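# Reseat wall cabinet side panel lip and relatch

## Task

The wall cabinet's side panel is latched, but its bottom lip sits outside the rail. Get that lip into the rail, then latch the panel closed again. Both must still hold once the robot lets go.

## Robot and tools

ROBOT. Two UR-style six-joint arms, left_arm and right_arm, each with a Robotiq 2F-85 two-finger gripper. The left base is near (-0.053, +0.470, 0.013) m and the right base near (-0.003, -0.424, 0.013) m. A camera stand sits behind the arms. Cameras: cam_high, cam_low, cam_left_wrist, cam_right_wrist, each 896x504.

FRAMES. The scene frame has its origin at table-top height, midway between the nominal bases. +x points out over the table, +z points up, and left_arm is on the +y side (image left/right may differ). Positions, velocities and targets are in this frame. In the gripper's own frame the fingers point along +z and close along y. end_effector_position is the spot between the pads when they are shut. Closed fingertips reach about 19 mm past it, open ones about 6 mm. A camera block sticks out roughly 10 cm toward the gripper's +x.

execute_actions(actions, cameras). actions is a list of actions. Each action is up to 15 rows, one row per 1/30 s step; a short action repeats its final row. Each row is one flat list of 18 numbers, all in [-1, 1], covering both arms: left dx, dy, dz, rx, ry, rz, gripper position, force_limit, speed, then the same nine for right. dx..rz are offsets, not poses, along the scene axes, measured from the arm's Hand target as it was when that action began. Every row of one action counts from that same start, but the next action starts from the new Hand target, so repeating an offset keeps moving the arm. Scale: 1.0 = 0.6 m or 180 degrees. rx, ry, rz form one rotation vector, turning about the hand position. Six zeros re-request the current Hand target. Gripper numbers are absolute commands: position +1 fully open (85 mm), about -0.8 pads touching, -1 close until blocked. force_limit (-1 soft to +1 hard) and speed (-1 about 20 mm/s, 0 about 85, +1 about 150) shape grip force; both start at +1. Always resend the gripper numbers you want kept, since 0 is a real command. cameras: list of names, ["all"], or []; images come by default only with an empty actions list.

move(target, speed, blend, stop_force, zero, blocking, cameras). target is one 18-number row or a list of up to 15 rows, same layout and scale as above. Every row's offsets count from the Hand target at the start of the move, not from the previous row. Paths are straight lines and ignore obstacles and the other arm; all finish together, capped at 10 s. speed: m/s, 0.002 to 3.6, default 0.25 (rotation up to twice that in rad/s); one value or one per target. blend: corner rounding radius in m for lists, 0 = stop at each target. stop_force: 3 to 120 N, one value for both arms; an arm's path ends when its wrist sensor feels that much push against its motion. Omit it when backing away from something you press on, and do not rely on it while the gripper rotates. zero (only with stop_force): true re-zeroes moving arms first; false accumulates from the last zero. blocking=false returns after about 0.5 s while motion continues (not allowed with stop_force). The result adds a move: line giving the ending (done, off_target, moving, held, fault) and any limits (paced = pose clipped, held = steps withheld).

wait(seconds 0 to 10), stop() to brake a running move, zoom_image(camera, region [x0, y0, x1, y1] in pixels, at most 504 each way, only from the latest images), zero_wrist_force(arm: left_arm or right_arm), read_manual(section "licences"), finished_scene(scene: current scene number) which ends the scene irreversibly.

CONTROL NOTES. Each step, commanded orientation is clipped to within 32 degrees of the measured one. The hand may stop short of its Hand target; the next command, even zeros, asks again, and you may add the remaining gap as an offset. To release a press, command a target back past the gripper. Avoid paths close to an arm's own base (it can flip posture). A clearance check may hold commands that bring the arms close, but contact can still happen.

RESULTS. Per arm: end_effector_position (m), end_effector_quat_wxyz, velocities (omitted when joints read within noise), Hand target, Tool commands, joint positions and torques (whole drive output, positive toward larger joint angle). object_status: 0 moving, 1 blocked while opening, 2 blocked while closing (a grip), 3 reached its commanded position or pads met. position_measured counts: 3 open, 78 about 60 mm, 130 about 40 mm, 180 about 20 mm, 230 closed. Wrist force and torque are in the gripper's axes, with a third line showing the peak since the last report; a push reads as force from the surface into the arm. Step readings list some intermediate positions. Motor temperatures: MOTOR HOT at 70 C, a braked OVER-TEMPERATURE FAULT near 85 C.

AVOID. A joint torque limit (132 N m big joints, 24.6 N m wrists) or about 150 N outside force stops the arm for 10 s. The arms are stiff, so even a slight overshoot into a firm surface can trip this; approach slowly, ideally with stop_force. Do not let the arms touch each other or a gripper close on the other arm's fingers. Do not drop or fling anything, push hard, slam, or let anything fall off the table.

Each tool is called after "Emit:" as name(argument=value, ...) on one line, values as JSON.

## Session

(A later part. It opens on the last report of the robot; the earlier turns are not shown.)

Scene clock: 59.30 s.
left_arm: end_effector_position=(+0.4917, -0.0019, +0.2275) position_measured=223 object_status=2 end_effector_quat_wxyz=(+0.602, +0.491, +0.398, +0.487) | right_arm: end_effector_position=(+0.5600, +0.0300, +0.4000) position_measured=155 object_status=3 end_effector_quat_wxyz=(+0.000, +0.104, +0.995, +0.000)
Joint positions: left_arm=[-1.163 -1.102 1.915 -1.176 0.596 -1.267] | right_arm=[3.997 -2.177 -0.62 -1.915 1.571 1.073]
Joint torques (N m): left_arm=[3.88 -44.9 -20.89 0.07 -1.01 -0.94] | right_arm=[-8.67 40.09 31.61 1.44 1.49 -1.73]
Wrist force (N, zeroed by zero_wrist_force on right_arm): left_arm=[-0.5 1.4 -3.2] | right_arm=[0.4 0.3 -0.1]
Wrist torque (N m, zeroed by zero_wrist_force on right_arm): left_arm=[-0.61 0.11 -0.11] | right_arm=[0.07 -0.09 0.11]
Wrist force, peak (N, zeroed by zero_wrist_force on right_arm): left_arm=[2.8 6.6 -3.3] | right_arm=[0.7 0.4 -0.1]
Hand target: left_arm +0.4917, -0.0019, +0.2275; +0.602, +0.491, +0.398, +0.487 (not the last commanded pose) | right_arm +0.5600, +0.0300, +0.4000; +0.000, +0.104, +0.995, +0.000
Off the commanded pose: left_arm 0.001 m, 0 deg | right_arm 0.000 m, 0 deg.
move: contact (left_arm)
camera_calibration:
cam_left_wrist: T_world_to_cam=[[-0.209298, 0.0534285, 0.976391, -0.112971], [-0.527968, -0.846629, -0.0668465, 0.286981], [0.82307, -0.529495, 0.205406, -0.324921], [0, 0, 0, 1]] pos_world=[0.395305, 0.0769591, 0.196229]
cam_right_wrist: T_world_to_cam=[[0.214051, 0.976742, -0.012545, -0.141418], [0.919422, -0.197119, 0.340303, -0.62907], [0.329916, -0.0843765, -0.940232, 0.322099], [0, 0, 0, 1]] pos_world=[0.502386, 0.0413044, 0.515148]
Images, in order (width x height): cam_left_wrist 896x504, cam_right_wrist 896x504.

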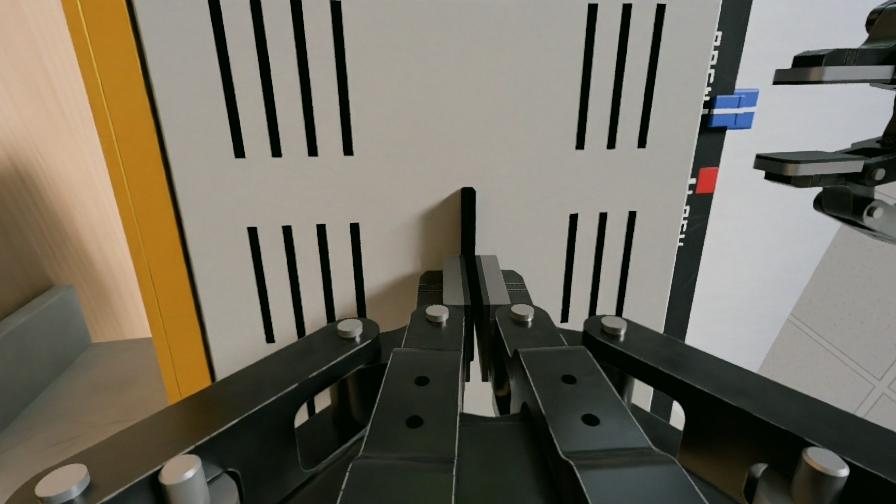

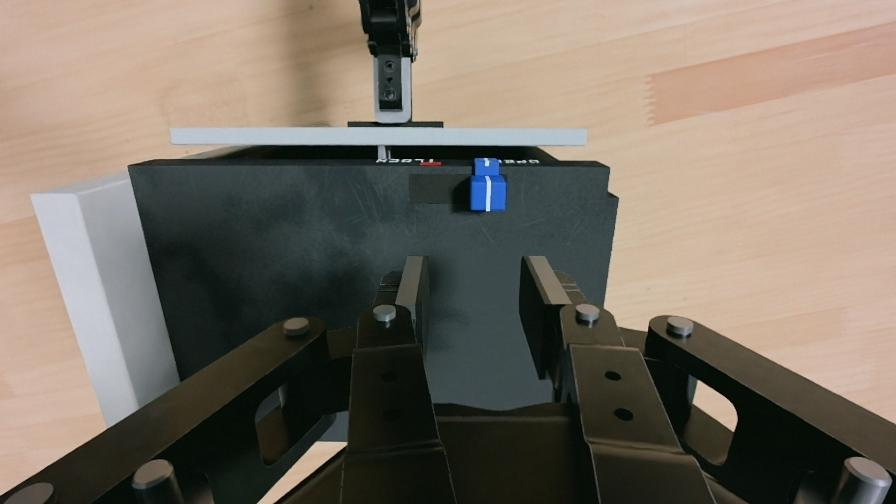

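Emit:
move(target=[0.01043, -0.00222, 0.00442, 0.00462, 0.02173, 0, -1, -0.2, -1, 0, 0, 0, 0, 0, 0, -0.205, 1, 0.5], speed=0.01, stop_force=15, cameras=["cam_left_wrist", "cam_right_wrist"])

Emit:
zoom_image(camera="cam_right_wrist", region=[270, 100, 470, 180])

Emit:
zoom_image(camera="cam_left_wrist", region=[0, 0, 240, 420])

Scene clock: 63.87 s.
left_arm: end_effector_position=(+0.4980, -0.0032, +0.2301) position_measured=223 object_status=2 end_effector_quat_wxyz=(+0.585, +0.512, +0.415, +0.473) | right_arm: end_effector_position=(+0.5600, +0.0300, +0.4000) position_measured=155 object_status=3 end_effector_quat_wxyz=(+0.000, +0.104, +0.995, +0.000)
Joint positions: left_arm=[-1.158 -1.118 1.857 -0.977 0.584 -1.371] | right_arm=[3.997 -2.177 -0.62 -1.915 1.571 1.073]
Joint torques (N m): left_arm=[6.71 -49 -24.33 -0.71 -1.44 -1.2] | right_arm=[-9.27 40.4 31.57 1.38 1.4 -1.7]
Wrist force (N, zeroed by zero_wrist_force on right_arm): left_arm=[-0.5 -5.7 -2.9] | right_arm=[0.3 0.4 0.1]
Wrist torque (N m, zeroed by zero_wrist_force on right_arm): left_arm=[-0.40 0.17 -0.09] | right_arm=[0.09 -0.06 0.12]
Wrist force, peak (N, zeroed by zero_wrist_force on right_arm): left_arm=[0.1 -6.1 -3.4] | right_arm=[0.6 0.4 -0.2]
Hand target: left_arm +0.4980, -0.0032, +0.2301; +0.585, +0.512, +0.415, +0.473 | right_arm +0.5600, +0.0300, +0.4000; +0.000, +0.104, +0.995, +0.000
Off the commanded pose: left_arm 0.000 m, 0 deg | right_arm 0.000 m, 0 deg.
move: done
camera_calibration:
cam_left_wrist: T_world_to_cam=[[-0.142215, 0.0391897, 0.98906, -0.150521], [-0.531742, -0.845817, -0.0429441, 0.285692], [0.83488, -0.532032, 0.141126, -0.322479], [0, 0, 0, 1]] pos_world=[0.399739, 0.075973, 0.206654]
cam_right_wrist: T_world_to_cam=[[0.214051, 0.976742, -0.012545, -0.141418], [0.919422, -0.197119, 0.340303, -0.62907], [0.329916, -0.0843765, -0.940232, 0.322099], [0, 0, 0, 1]] pos_world=[0.502386, 0.0413044, 0.515148]
Images, in order (width x height): cam_left_wrist 896x504, cam_right_wrist 896x504.

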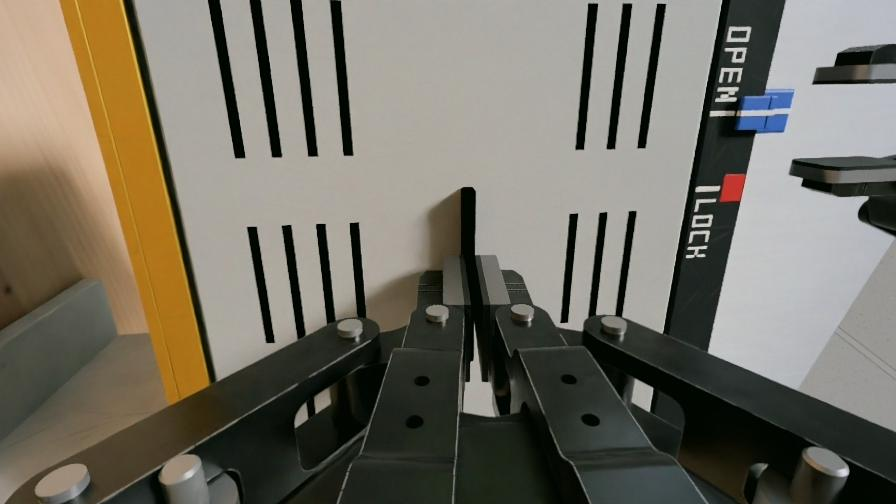

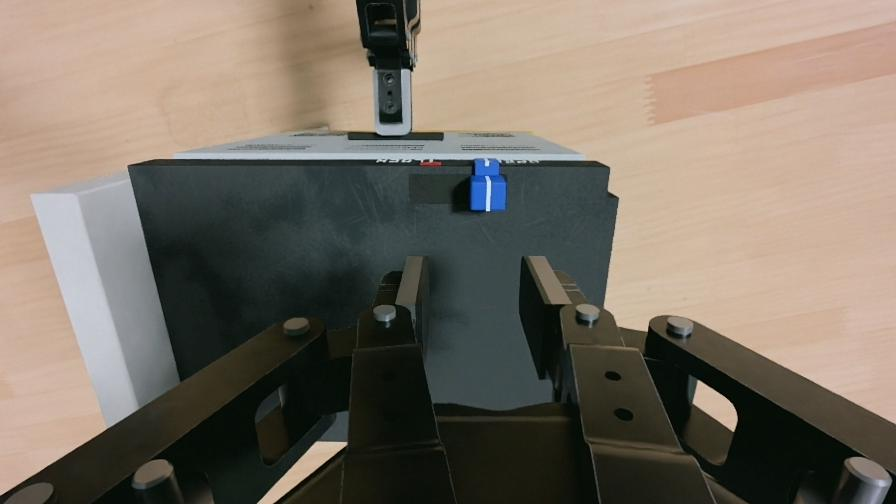

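Scaled by 2.520 from the camera's 896x504 image, which has a finer 1280x720 frame.

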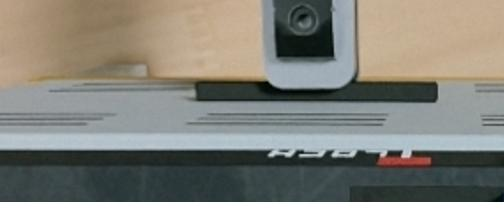

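Scaled by 1.200 from the camera's 896x504 image, which has a finer 1280x720 frame.

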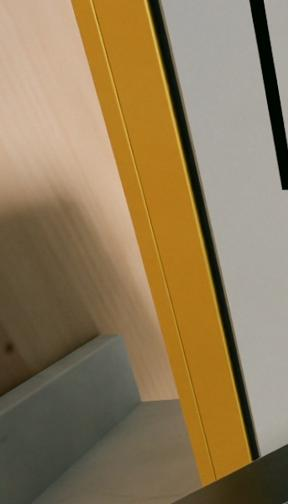

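Emit:
move(target=[[0.0021, -0.00045, 0.0008, 0.00092, 0.00435, 0, -1, -0.2, -1, 0, 0, 0, 0, 0, 0, -0.205, 1, 0.5], [0.007, -0.0015, 0.0008, 0.00092, 0.00435, 0, -1, -0.2, -1, 0, 0, 0, 0, 0, 0, -0.205, 1, 0.5]], speed=0.006, stop_force=8, cameras=["cam_left_wrist", "cam_right_wrist"])

Emit:
zoom_image(camera="cam_right_wrist", region=[270, 100, 470, 180])

Emit:
zoom_image(camera="cam_left_wrist", region=[640, 0, 860, 300])

Scene clock: 67.73 s.
left_arm: end_effector_position=(+0.5008, -0.0038, +0.2306) position_measured=223 object_status=2 end_effector_quat_wxyz=(+0.581, +0.516, +0.418, +0.470) | right_arm: end_effector_position=(+0.5600, +0.0300, +0.4000) position_measured=155 object_status=3 end_effector_quat_wxyz=(+0.000, +0.104, +0.995, +0.000)
Joint positions: left_arm=[-1.154 -1.118 1.84 -0.935 0.586 -1.394] | right_arm=[3.997 -2.177 -0.62 -1.915 1.571 1.073]
Joint torques (N m): left_arm=[-6.98 -49.87 -13.02 -4.63 -1.31 0.99] | right_arm=[-9.3 40.37 31.4 1.45 1.43 -1.65]
Wrist force (N, zeroed by zero_wrist_force on right_arm): left_arm=[1.1 -4.3 -8.8] | right_arm=[0.3 0.4 0.2]
Wrist torque (N m, zeroed by zero_wrist_force on right_arm): left_arm=[-0.52 0.06 -0.11] | right_arm=[0.09 -0.05 0.11]
Wrist force, peak (N, zeroed by zero_wrist_force on right_arm): left_arm=[4.4 -0.4 -23.5] | right_arm=[0.5 0.6 -0.2]
Hand target: left_arm +0.5008, -0.0038, +0.2306; +0.581, +0.516, +0.418, +0.470 (not the last commanded pose) | right_arm +0.5600, +0.0300, +0.4000; +0.000, +0.104, +0.995, +0.000
Off the commanded pose: left_arm 0.001 m, 0 deg | right_arm 0.000 m, 0 deg.
move: contact (left_arm); path passed 1 of 2 targets
camera_calibration:
cam_left_wrist: T_world_to_cam=[[-0.128758, 0.0363595, 0.991009, -0.157837], [-0.532247, -0.84573, -0.0381237, 0.285875], [0.83674, -0.532371, 0.128247, -0.323151], [0, 0, 0, 1]] pos_world=[0.402227, 0.0754756, 0.208759]
cam_right_wrist: T_world_to_cam=[[0.214051, 0.976742, -0.012545, -0.141418], [0.919422, -0.197119, 0.340303, -0.62907], [0.329916, -0.0843765, -0.940232, 0.322099], [0, 0, 0, 1]] pos_world=[0.502386, 0.0413044, 0.515148]
Images, in order (width x height): cam_left_wrist 896x504, cam_right_wrist 896x504.

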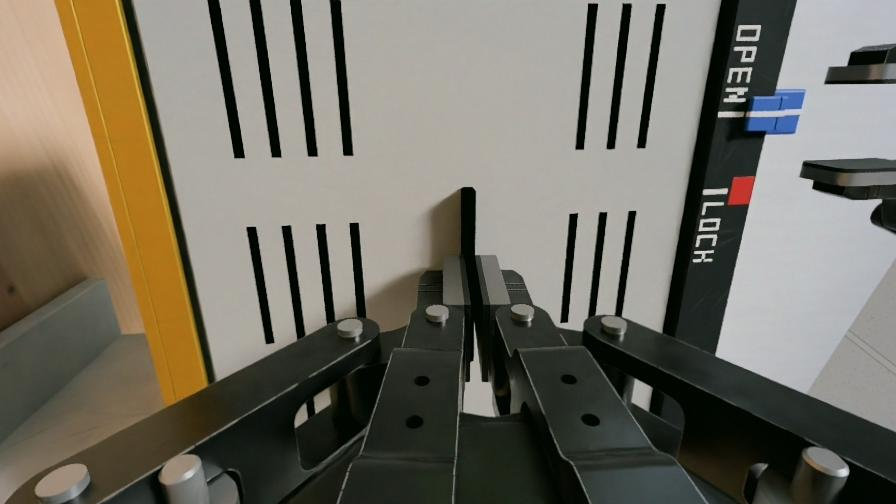

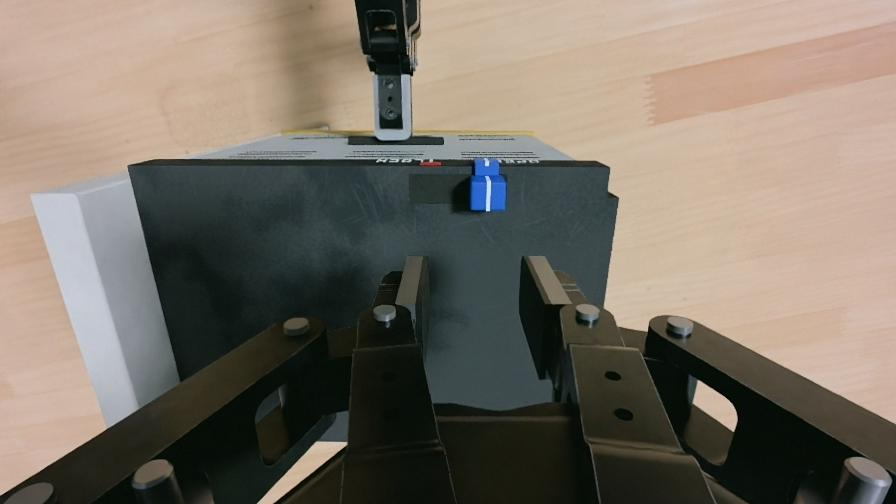

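Scaled by 2.520 from the camera's 896x504 image, which has a finer 1280x720 frame.

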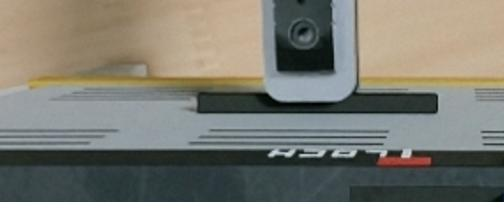

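Scaled by 1.680 from the camera's 896x504 image, which has a finer 1280x720 frame.

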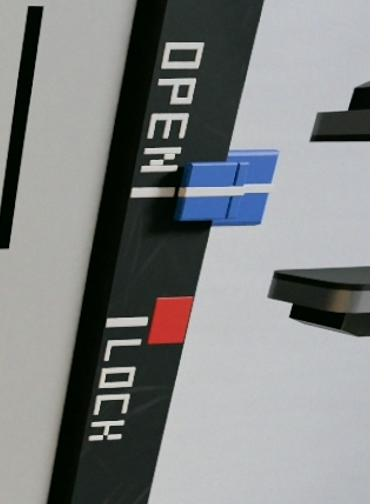

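Emit:
move(target=[[0, 0, 0, 0, 0, 0, -1, -0.2, -1, -0.0375, 0.0233, 0, 0, 0, 0, -0.205, 1, 0.5], [0, 0, 0, 0, 0, 0, -1, -0.2, -1, -0.0375, 0.0233, -0.0843, 0, 0, 0, -0.205, 1, 0.5]], speed=[0.08, 0.05], stop_force=12, cameras=["cam_right_wrist"])

Scene clock: 70.73 s.
left_arm: end_effector_position=(+0.5008, -0.0038, +0.2306) position_measured=223 object_status=2 end_effector_quat_wxyz=(+0.581, +0.516, +0.418, +0.470) | right_arm: end_effector_position=(+0.5375, +0.0440, +0.3494) position_measured=155 object_status=3 end_effector_quat_wxyz=(+0.000, +0.104, +0.995, +0.000)
Joint positions: left_arm=[-1.154 -1.118 1.84 -0.935 0.586 -1.394] | right_arm=[4.034 -2.104 -0.871 -1.738 1.571 1.11]
Joint torques (N m): left_arm=[-6.59 -47.74 -13.88 -4.71 -0.89 0.92] | right_arm=[9.8 58.24 18.66 4.42 -1.73 2.41]
Wrist force (N, zeroed by zero_wrist_force on right_arm): left_arm=[1.1 -4.3 -8.6] | right_arm=[0.3 0.3 0.2]
Wrist torque (N m, zeroed by zero_wrist_force on right_arm): left_arm=[-0.47 0.05 -0.11] | right_arm=[0.05 -0.08 -0.09]
Wrist force, peak (N, zeroed by zero_wrist_force on right_arm): left_arm=[1.2 -4.3 -9.1] | right_arm=[-1.6 -0.5 0.1]
Hand target: left_arm +0.5008, -0.0038, +0.2306; +0.581, +0.516, +0.418, +0.470 | right_arm +0.5375, +0.0440, +0.3494; +0.000, +0.104, +0.995, +0.000
Off the commanded pose: left_arm 0.000 m, 0 deg | right_arm 0.000 m, 0 deg.
move: done
camera_calibration:
cam_right_wrist: T_world_to_cam=[[0.214051, 0.976742, -0.012545, -0.150911], [0.919422, -0.197119, 0.340303, -0.588404], [0.329916, -0.0843765, -0.940232, 0.283127], [0, 0, 0, 1]] pos_world=[0.479886, 0.0553044, 0.464548]
Images, in order (width x height): cam_right_wrist 896x504.

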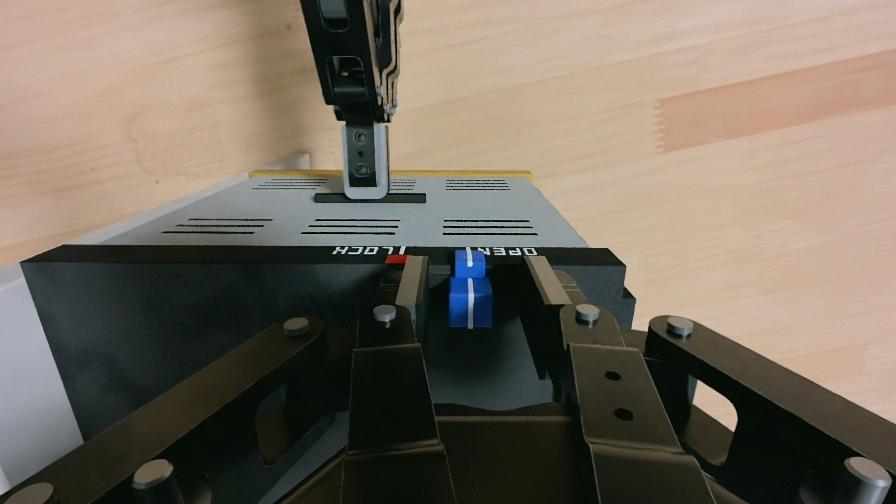

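Emit:
move(target=[0, 0, 0, 0, 0, 0, -1, -0.2, -1, -0.0127, -0.0586, 0, 0, 0, 0, -0.205, 1, 0.5], speed=0.03, stop_force=20, cameras=["cam_left_wrist", "cam_right_wrist"])

Emit:
zoom_image(camera="cam_left_wrist", region=[640, 0, 860, 300])

Scene clock: 73.60 s.
left_arm: end_effector_position=(+0.5008, -0.0038, +0.2306) position_measured=223 object_status=2 end_effector_quat_wxyz=(+0.581, +0.516, +0.418, +0.470) | right_arm: end_effector_position=(+0.5301, +0.0098, +0.3494) position_measured=155 object_status=3 end_effector_quat_wxyz=(+0.000, +0.104, +0.995, +0.000)
Joint positions: left_arm=[-1.154 -1.118 1.84 -0.935 0.586 -1.394] | right_arm=[4.011 -2.022 -0.995 -1.695 1.571 1.087]
Joint torques (N m): left_arm=[-6.66 -48.35 -13.9 -4.7 -0.57 0.95] | right_arm=[0.77 39.48 29.88 -2.27 -4.58 2.29]
Wrist force (N, zeroed by zero_wrist_force on right_arm): left_arm=[1.1 -4.2 -8.7] | right_arm=[1.1 19.9 2.3]
Wrist torque (N m, zeroed by zero_wrist_force on right_arm): left_arm=[-0.47 0.06 -0.11] | right_arm=[-0.18 -0.09 0.03]
Wrist force, peak (N, zeroed by zero_wrist_force on right_arm): left_arm=[1.1 -4.4 -9.0] | right_arm=[-0.2 24.1 3.2]
Hand target: left_arm +0.5008, -0.0038, +0.2306; +0.581, +0.516, +0.418, +0.470 | right_arm +0.5301, +0.0098, +0.3494; +0.000, +0.104, +0.995, +0.000 (not the last commanded pose)
Off the commanded pose: left_arm 0.000 m, 0 deg | right_arm 0.001 m, 0 deg.
move: contact (right_arm)
camera_calibration:
cam_left_wrist: T_world_to_cam=[[-0.128758, 0.0363595, 0.991009, -0.157837], [-0.532247, -0.84573, -0.0381237, 0.285875], [0.83674, -0.532371, 0.128247, -0.323151], [0, 0, 0, 1]] pos_world=[0.402227, 0.0754756, 0.208759]
cam_right_wrist: T_world_to_cam=[[0.21398, 0.97676, -0.0123417, -0.115983], [0.919394, -0.197112, 0.340385, -0.588366], [0.330042, -0.0841825, -0.940205, 0.282609], [0, 0, 0, 1]] pos_world=[0.472486, 0.0211044, 0.46455]
Images, in order (width x height): cam_left_wrist 896x504, cam_right_wrist 896x504.

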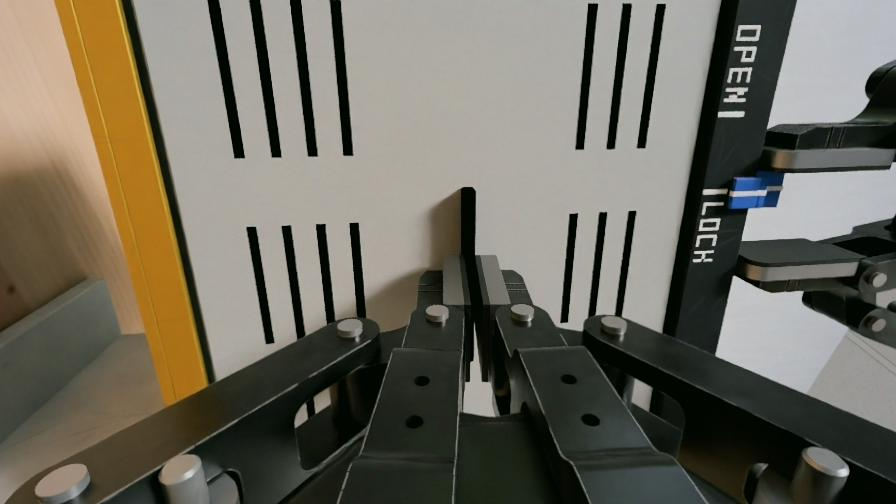

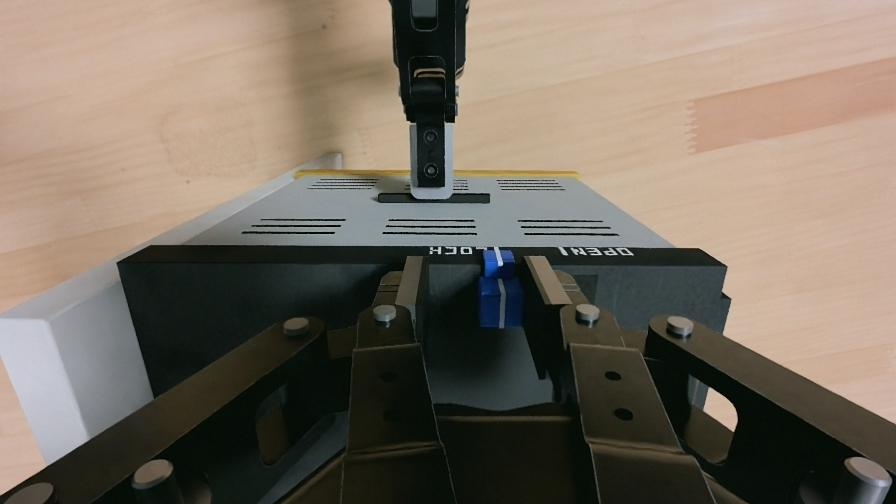

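Scaled by 1.680 from the camera's 896x504 image, which has a finer 1280x720 frame.

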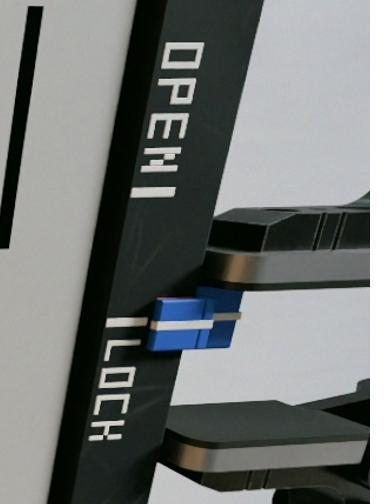

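Emit:
move(target=[0, 0, 0, 0, 0, 0, -1, -0.2, -1, -0.00088, -0.00407, 0, 0, 0, 0, -0.205, 1, 0.5], speed=0.01, stop_force=35, zero=false, cameras=["cam_left_wrist"])

Emit:
zoom_image(camera="cam_left_wrist", region=[640, 0, 860, 300])

Scene clock: 75.47 s.
left_arm: end_effector_position=(+0.5008, -0.0038, +0.2306) position_measured=223 object_status=2 end_effector_quat_wxyz=(+0.581, +0.516, +0.418, +0.470) | right_arm: end_effector_position=(+0.5299, +0.0089, +0.3494) position_measured=155 object_status=3 end_effector_quat_wxyz=(+0.000, +0.104, +0.995, +0.000)
Joint positions: left_arm=[-1.154 -1.118 1.84 -0.935 0.586 -1.394] | right_arm=[4.01 -2.02 -0.998 -1.694 1.571 1.087]
Joint torques (N m): left_arm=[-6.45 -47.97 -14.14 -4.77 -0.21 1.04] | right_arm=[-4.88 41.46 26.65 -7.51 -4.46 2.39]
Wrist force (N, zeroed by zero_wrist_force on right_arm): left_arm=[1.1 -4.3 -8.6] | right_arm=[-1.9 35.1 1.9]
Wrist torque (N m, zeroed by zero_wrist_force on right_arm): left_arm=[-0.49 0.05 -0.10] | right_arm=[-0.33 -0.02 0.00]
Wrist force, peak (N, zeroed by zero_wrist_force on right_arm): left_arm=[1.1 -4.4 -8.9] | right_arm=[-2.8 38.4 2.2]
Hand target: left_arm +0.5008, -0.0038, +0.2306; +0.581, +0.516, +0.418, +0.470 | right_arm +0.5299, +0.0089, +0.3494; +0.000, +0.104, +0.995, +0.000 (not the last commanded pose)
Off the commanded pose: left_arm 0.000 m, 0 deg | right_arm 0.002 m, 0 deg.
move: contact (right_arm)
camera_calibration:
cam_left_wrist: T_world_to_cam=[[-0.128758, 0.0363595, 0.991009, -0.157837], [-0.532247, -0.84573, -0.0381237, 0.285875], [0.83674, -0.532371, 0.128247, -0.323151], [0, 0, 0, 1]] pos_world=[0.402227, 0.0754756, 0.208759]
Images, in order (width x height): cam_left_wrist 896x504.

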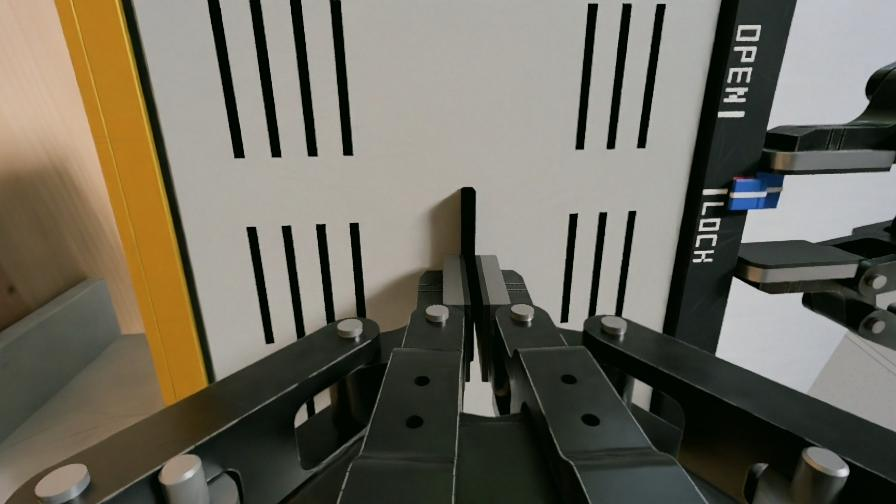

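Scaled by 1.680 from the camera's 896x504 image, which has a finer 1280x720 frame.

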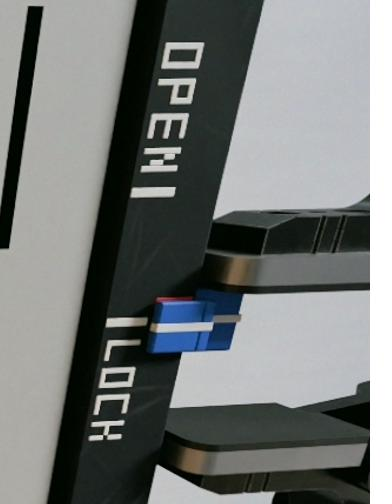

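Emit:
move(target=[[0, 0, 0, 0, 0, 0, -1, -0.2, -1, 0.0012, 0.0057, 0, 0, 0, 0, -0.205, 1, 0.5], [0, 0, 0, 0, 0, 0, -1, -0.2, -1, 0.0012, 0.0057, 0.085, 0, 0, 0, -0.205, 1, 0.5]], speed=[0.02, 0.08], cameras=["cam_left_wrist", "cam_right_wrist"])

Emit:
zoom_image(camera="cam_left_wrist", region=[640, 0, 860, 300])

Emit:
zoom_image(camera="cam_right_wrist", region=[300, 150, 600, 290])

Scene clock: 77.53 s.
left_arm: end_effector_position=(+0.5008, -0.0038, +0.2306) position_measured=223 object_status=2 end_effector_quat_wxyz=(+0.581, +0.516, +0.418, +0.470) | right_arm: end_effector_position=(+0.5306, +0.0124, +0.4003) position_measured=155 object_status=3 end_effector_quat_wxyz=(+0.000, +0.104, +0.995, +0.000)
Joint positions: left_arm=[-1.154 -1.118 1.84 -0.935 0.586 -1.394] | right_arm=[4.013 -2.058 -0.808 -1.846 1.571 1.089]
Joint torques (N m): left_arm=[-6.64 -49.07 -14.77 -4.57 0.09 1.06] | right_arm=[-0.72 36.01 32.76 1.47 1.59 -0.03]
Wrist force (N, zeroed by zero_wrist_force on right_arm): left_arm=[1.1 -4.3 -8.6] | right_arm=[0.0 -0.3 0.3]
Wrist torque (N m, zeroed by zero_wrist_force on right_arm): left_arm=[-0.48 0.05 -0.11] | right_arm=[-0.06 0.00 -0.07]
Wrist force, peak (N, zeroed by zero_wrist_force on right_arm): left_arm=[1.1 -4.6 -9.0] | right_arm=[-1.8 35.3 2.0]
Hand target: left_arm +0.5008, -0.0038, +0.2306; +0.581, +0.516, +0.418, +0.470 | right_arm +0.5306, +0.0124, +0.4004; +0.000, +0.104, +0.995, +0.000
Off the commanded pose: left_arm 0.000 m, 0 deg | right_arm 0.000 m, 0 deg.
move: done
camera_calibration:
cam_left_wrist: T_world_to_cam=[[-0.128758, 0.0363595, 0.991009, -0.157837], [-0.532247, -0.84573, -0.0381237, 0.285875], [0.83674, -0.532371, 0.128247, -0.323151], [0, 0, 0, 1]] pos_world=[0.402227, 0.0754756, 0.208759]
cam_right_wrist: T_world_to_cam=[[0.213935, 0.976771, -0.0122095, -0.11793], [0.919339, -0.1971, 0.340539, -0.605621], [0.330222, -0.0840781, -0.940151, 0.330429], [0, 0, 0, 1]] pos_world=[0.472885, 0.0236045, 0.515451]
Images, in order (width x height): cam_left_wrist 896x504, cam_right_wrist 896x504.

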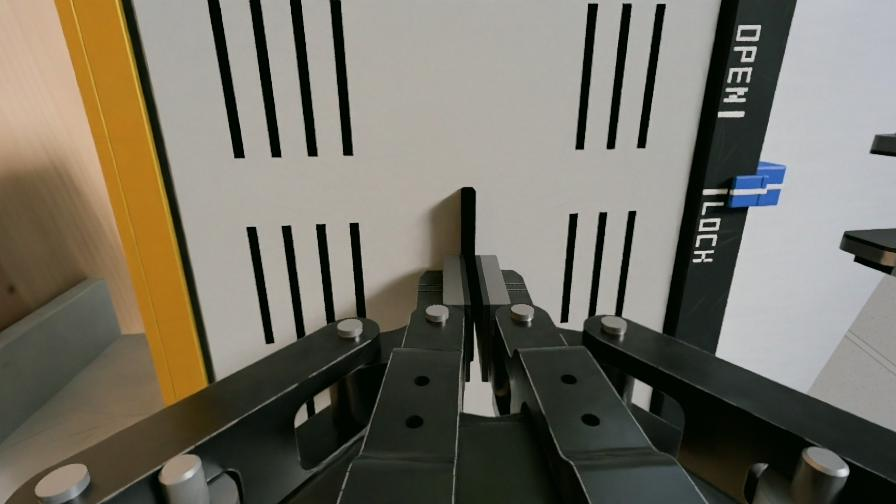

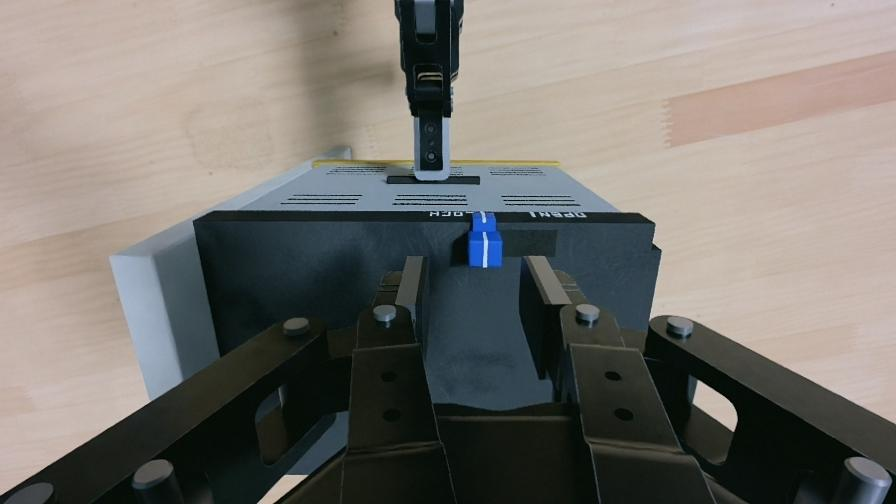

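Scaled by 1.680 from the camera's 896x504 image, which has a finer 1280x720 frame.

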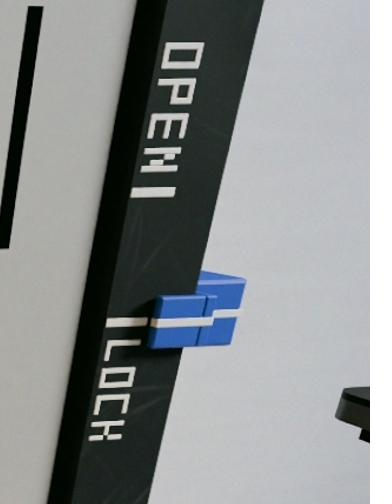

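Scaled by 1.680 from the camera's 896x504 image, which has a finer 1280x720 frame.

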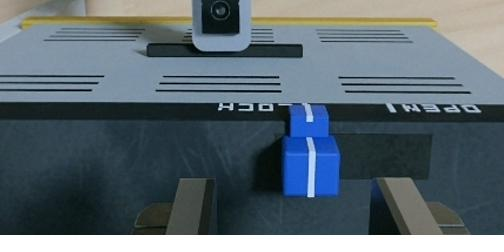

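Emit:
move(target=[[0, 0, 0, 0, 0, 0, -0.3, -0.2, -1, 0, 0, 0, 0, 0, 0, -0.205, 1, 0.5], [-0.0978, 0.0208, 0, 0, 0, 0, -0.3, -0.2, -1, 0, 0, 0.02, 0, 0, 0, -0.205, 1, 0.5]], speed=0.1, cameras=["cam_low", "cam_left_wrist", "cam_right_wrist"])

Emit:
zoom_image(camera="cam_right_wrist", region=[280, 130, 600, 290])

Scene clock: 80.30 s.
left_arm: end_effector_position=(+0.4422, +0.0087, +0.2306) position_measured=167 object_status=3 end_effector_quat_wxyz=(+0.581, +0.516, +0.418, +0.470) | right_arm: end_effector_position=(+0.5306, +0.0124, +0.4124) position_measured=155 object_status=3 end_effector_quat_wxyz=(+0.000, +0.104, +0.995, +0.000)
Joint positions: left_arm=[-1.262 -1.205 1.982 -1.032 0.48 -1.344] | right_arm=[4.013 -2.07 -0.758 -1.884 1.571 1.089]
Joint torques (N m): left_arm=[-8.07 -43.04 -8.61 -3.76 -1.52 1.46] | right_arm=[-6.39 36.64 32.29 1.36 0.89 -1.02]
Wrist force (N, zeroed by zero_wrist_force on right_arm): left_arm=[-0.3 -2.2 -2.4] | right_arm=[0.3 -0.4 0.5]
Wrist torque (N m, zeroed by zero_wrist_force on right_arm): left_arm=[-0.59 0.09 -0.11] | right_arm=[-0.05 -0.06 -0.08]
Wrist force, peak (N, zeroed by zero_wrist_force on right_arm): left_arm=[0.9 -4.4 -8.8] | right_arm=[0.2 -0.3 0.8]
Hand target: left_arm +0.4421, +0.0087, +0.2306; +0.581, +0.516, +0.418, +0.470 | right_arm +0.5306, +0.0124, +0.4124; +0.000, +0.104, +0.995, +0.000
Off the commanded pose: left_arm 0.000 m, 0 deg | right_arm 0.000 m, 0 deg.
move: done
camera_calibration:
cam_left_wrist: T_world_to_cam=[[-0.128675, 0.0363066, 0.991022, -0.165876], [-0.53225, -0.845728, -0.0381242, 0.265204], [0.836751, -0.532377, 0.128149, -0.267362], [0, 0, 0, 1]] pos_world=[0.343527, 0.0879757, 0.208759]
cam_right_wrist: T_world_to_cam=[[0.213935, 0.976772, -0.0122097, -0.117803], [0.919339, -0.197099, 0.340539, -0.609833], [0.330222, -0.0840781, -0.940151, 0.341772], [0, 0, 0, 1]] pos_world=[0.472985, 0.0236045, 0.527551]
Images, in order (width x height): cam_low 896x504, cam_left_wrist 896x504, cam_right_wrist 896x504.

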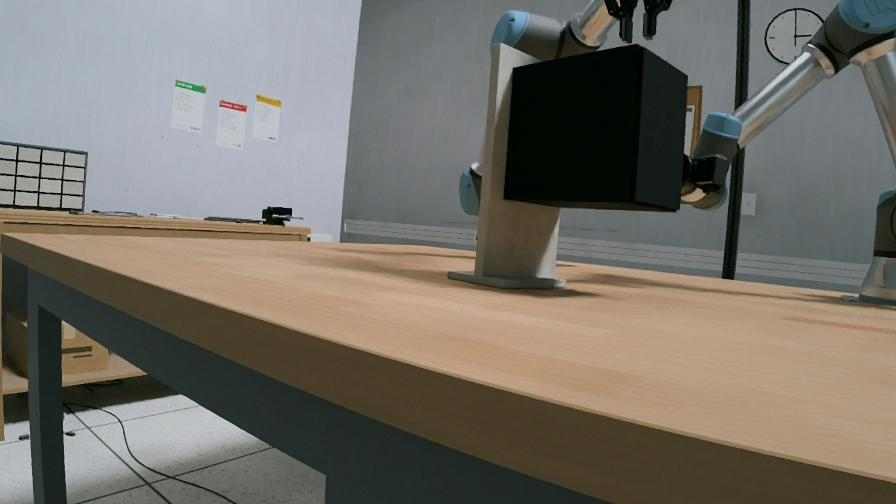

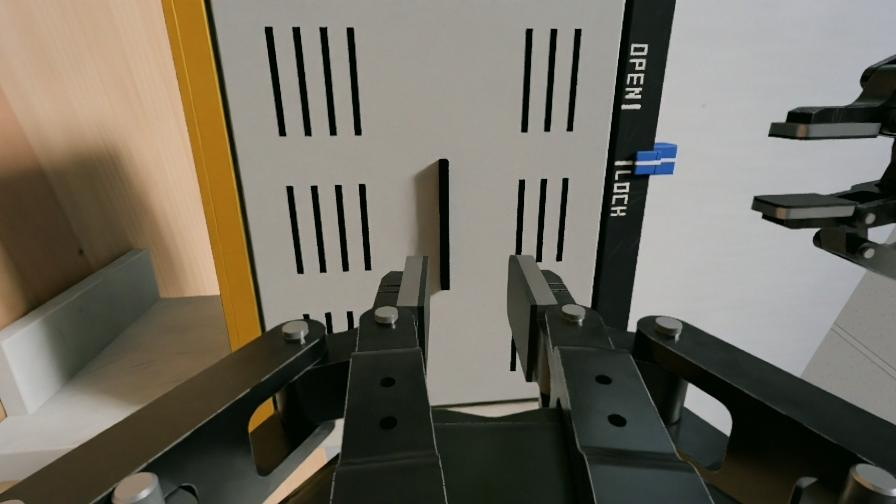

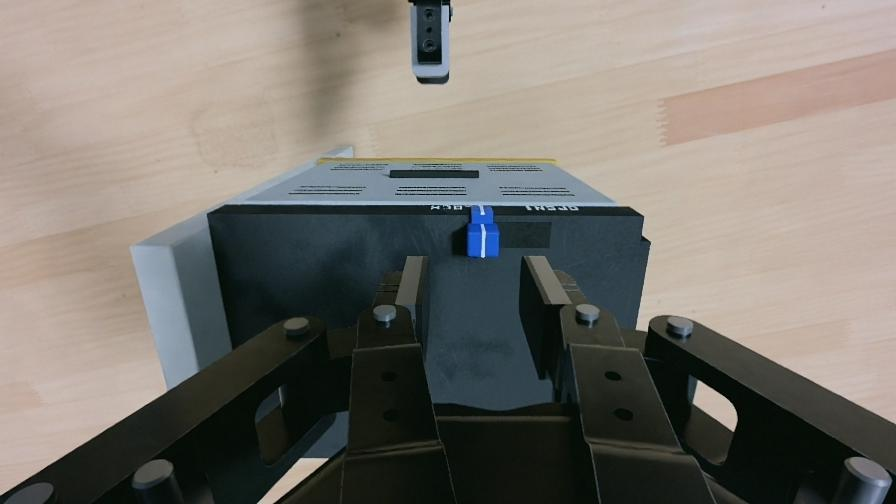

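Scaled by 1.575 from the camera's 896x504 image, which has a finer 1280x720 frame.

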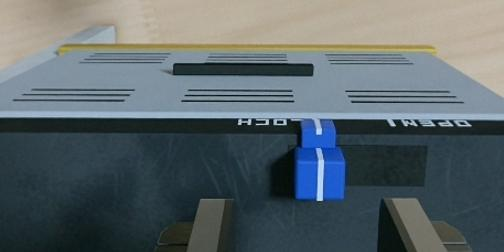

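Emit:
zoom_image(camera="cam_right_wrist", region=[310, 150, 470, 230])

Emit:
zoom_image(camera="cam_left_wrist", region=[560, 0, 760, 330])

Emit:
zoom_image(camera="cam_left_wrist", region=[160, 0, 300, 350])

Emit:
zoom_image(camera="cam_low", region=[620, 80, 740, 230])

Scaled by 3.150 from the camera's 896x504 image, which has a finer 1280x720 frame.

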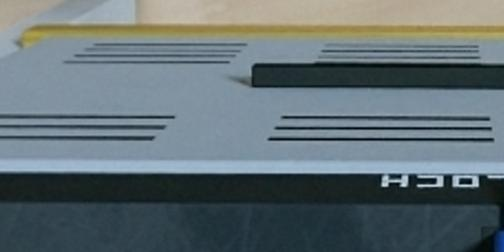

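Scaled by 1.527 from the camera's 896x504 image, which has a finer 1280x720 frame.

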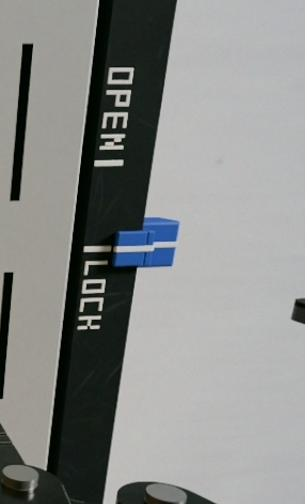

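Scaled by 1.440 from the camera's 896x504 image, which has a finer 1280x720 frame.

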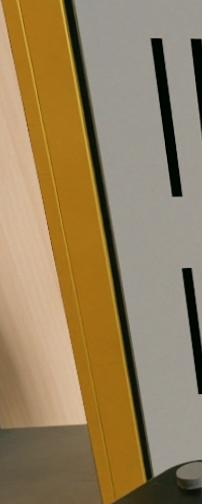

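Scaled by 3.360 from the camera's 896x504 image, which has a finer 1280x720 frame.

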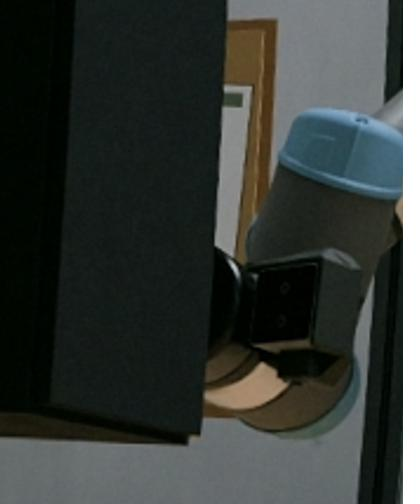

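Emit:
finished_scene(scene=1)

The scene is finished: the task was done.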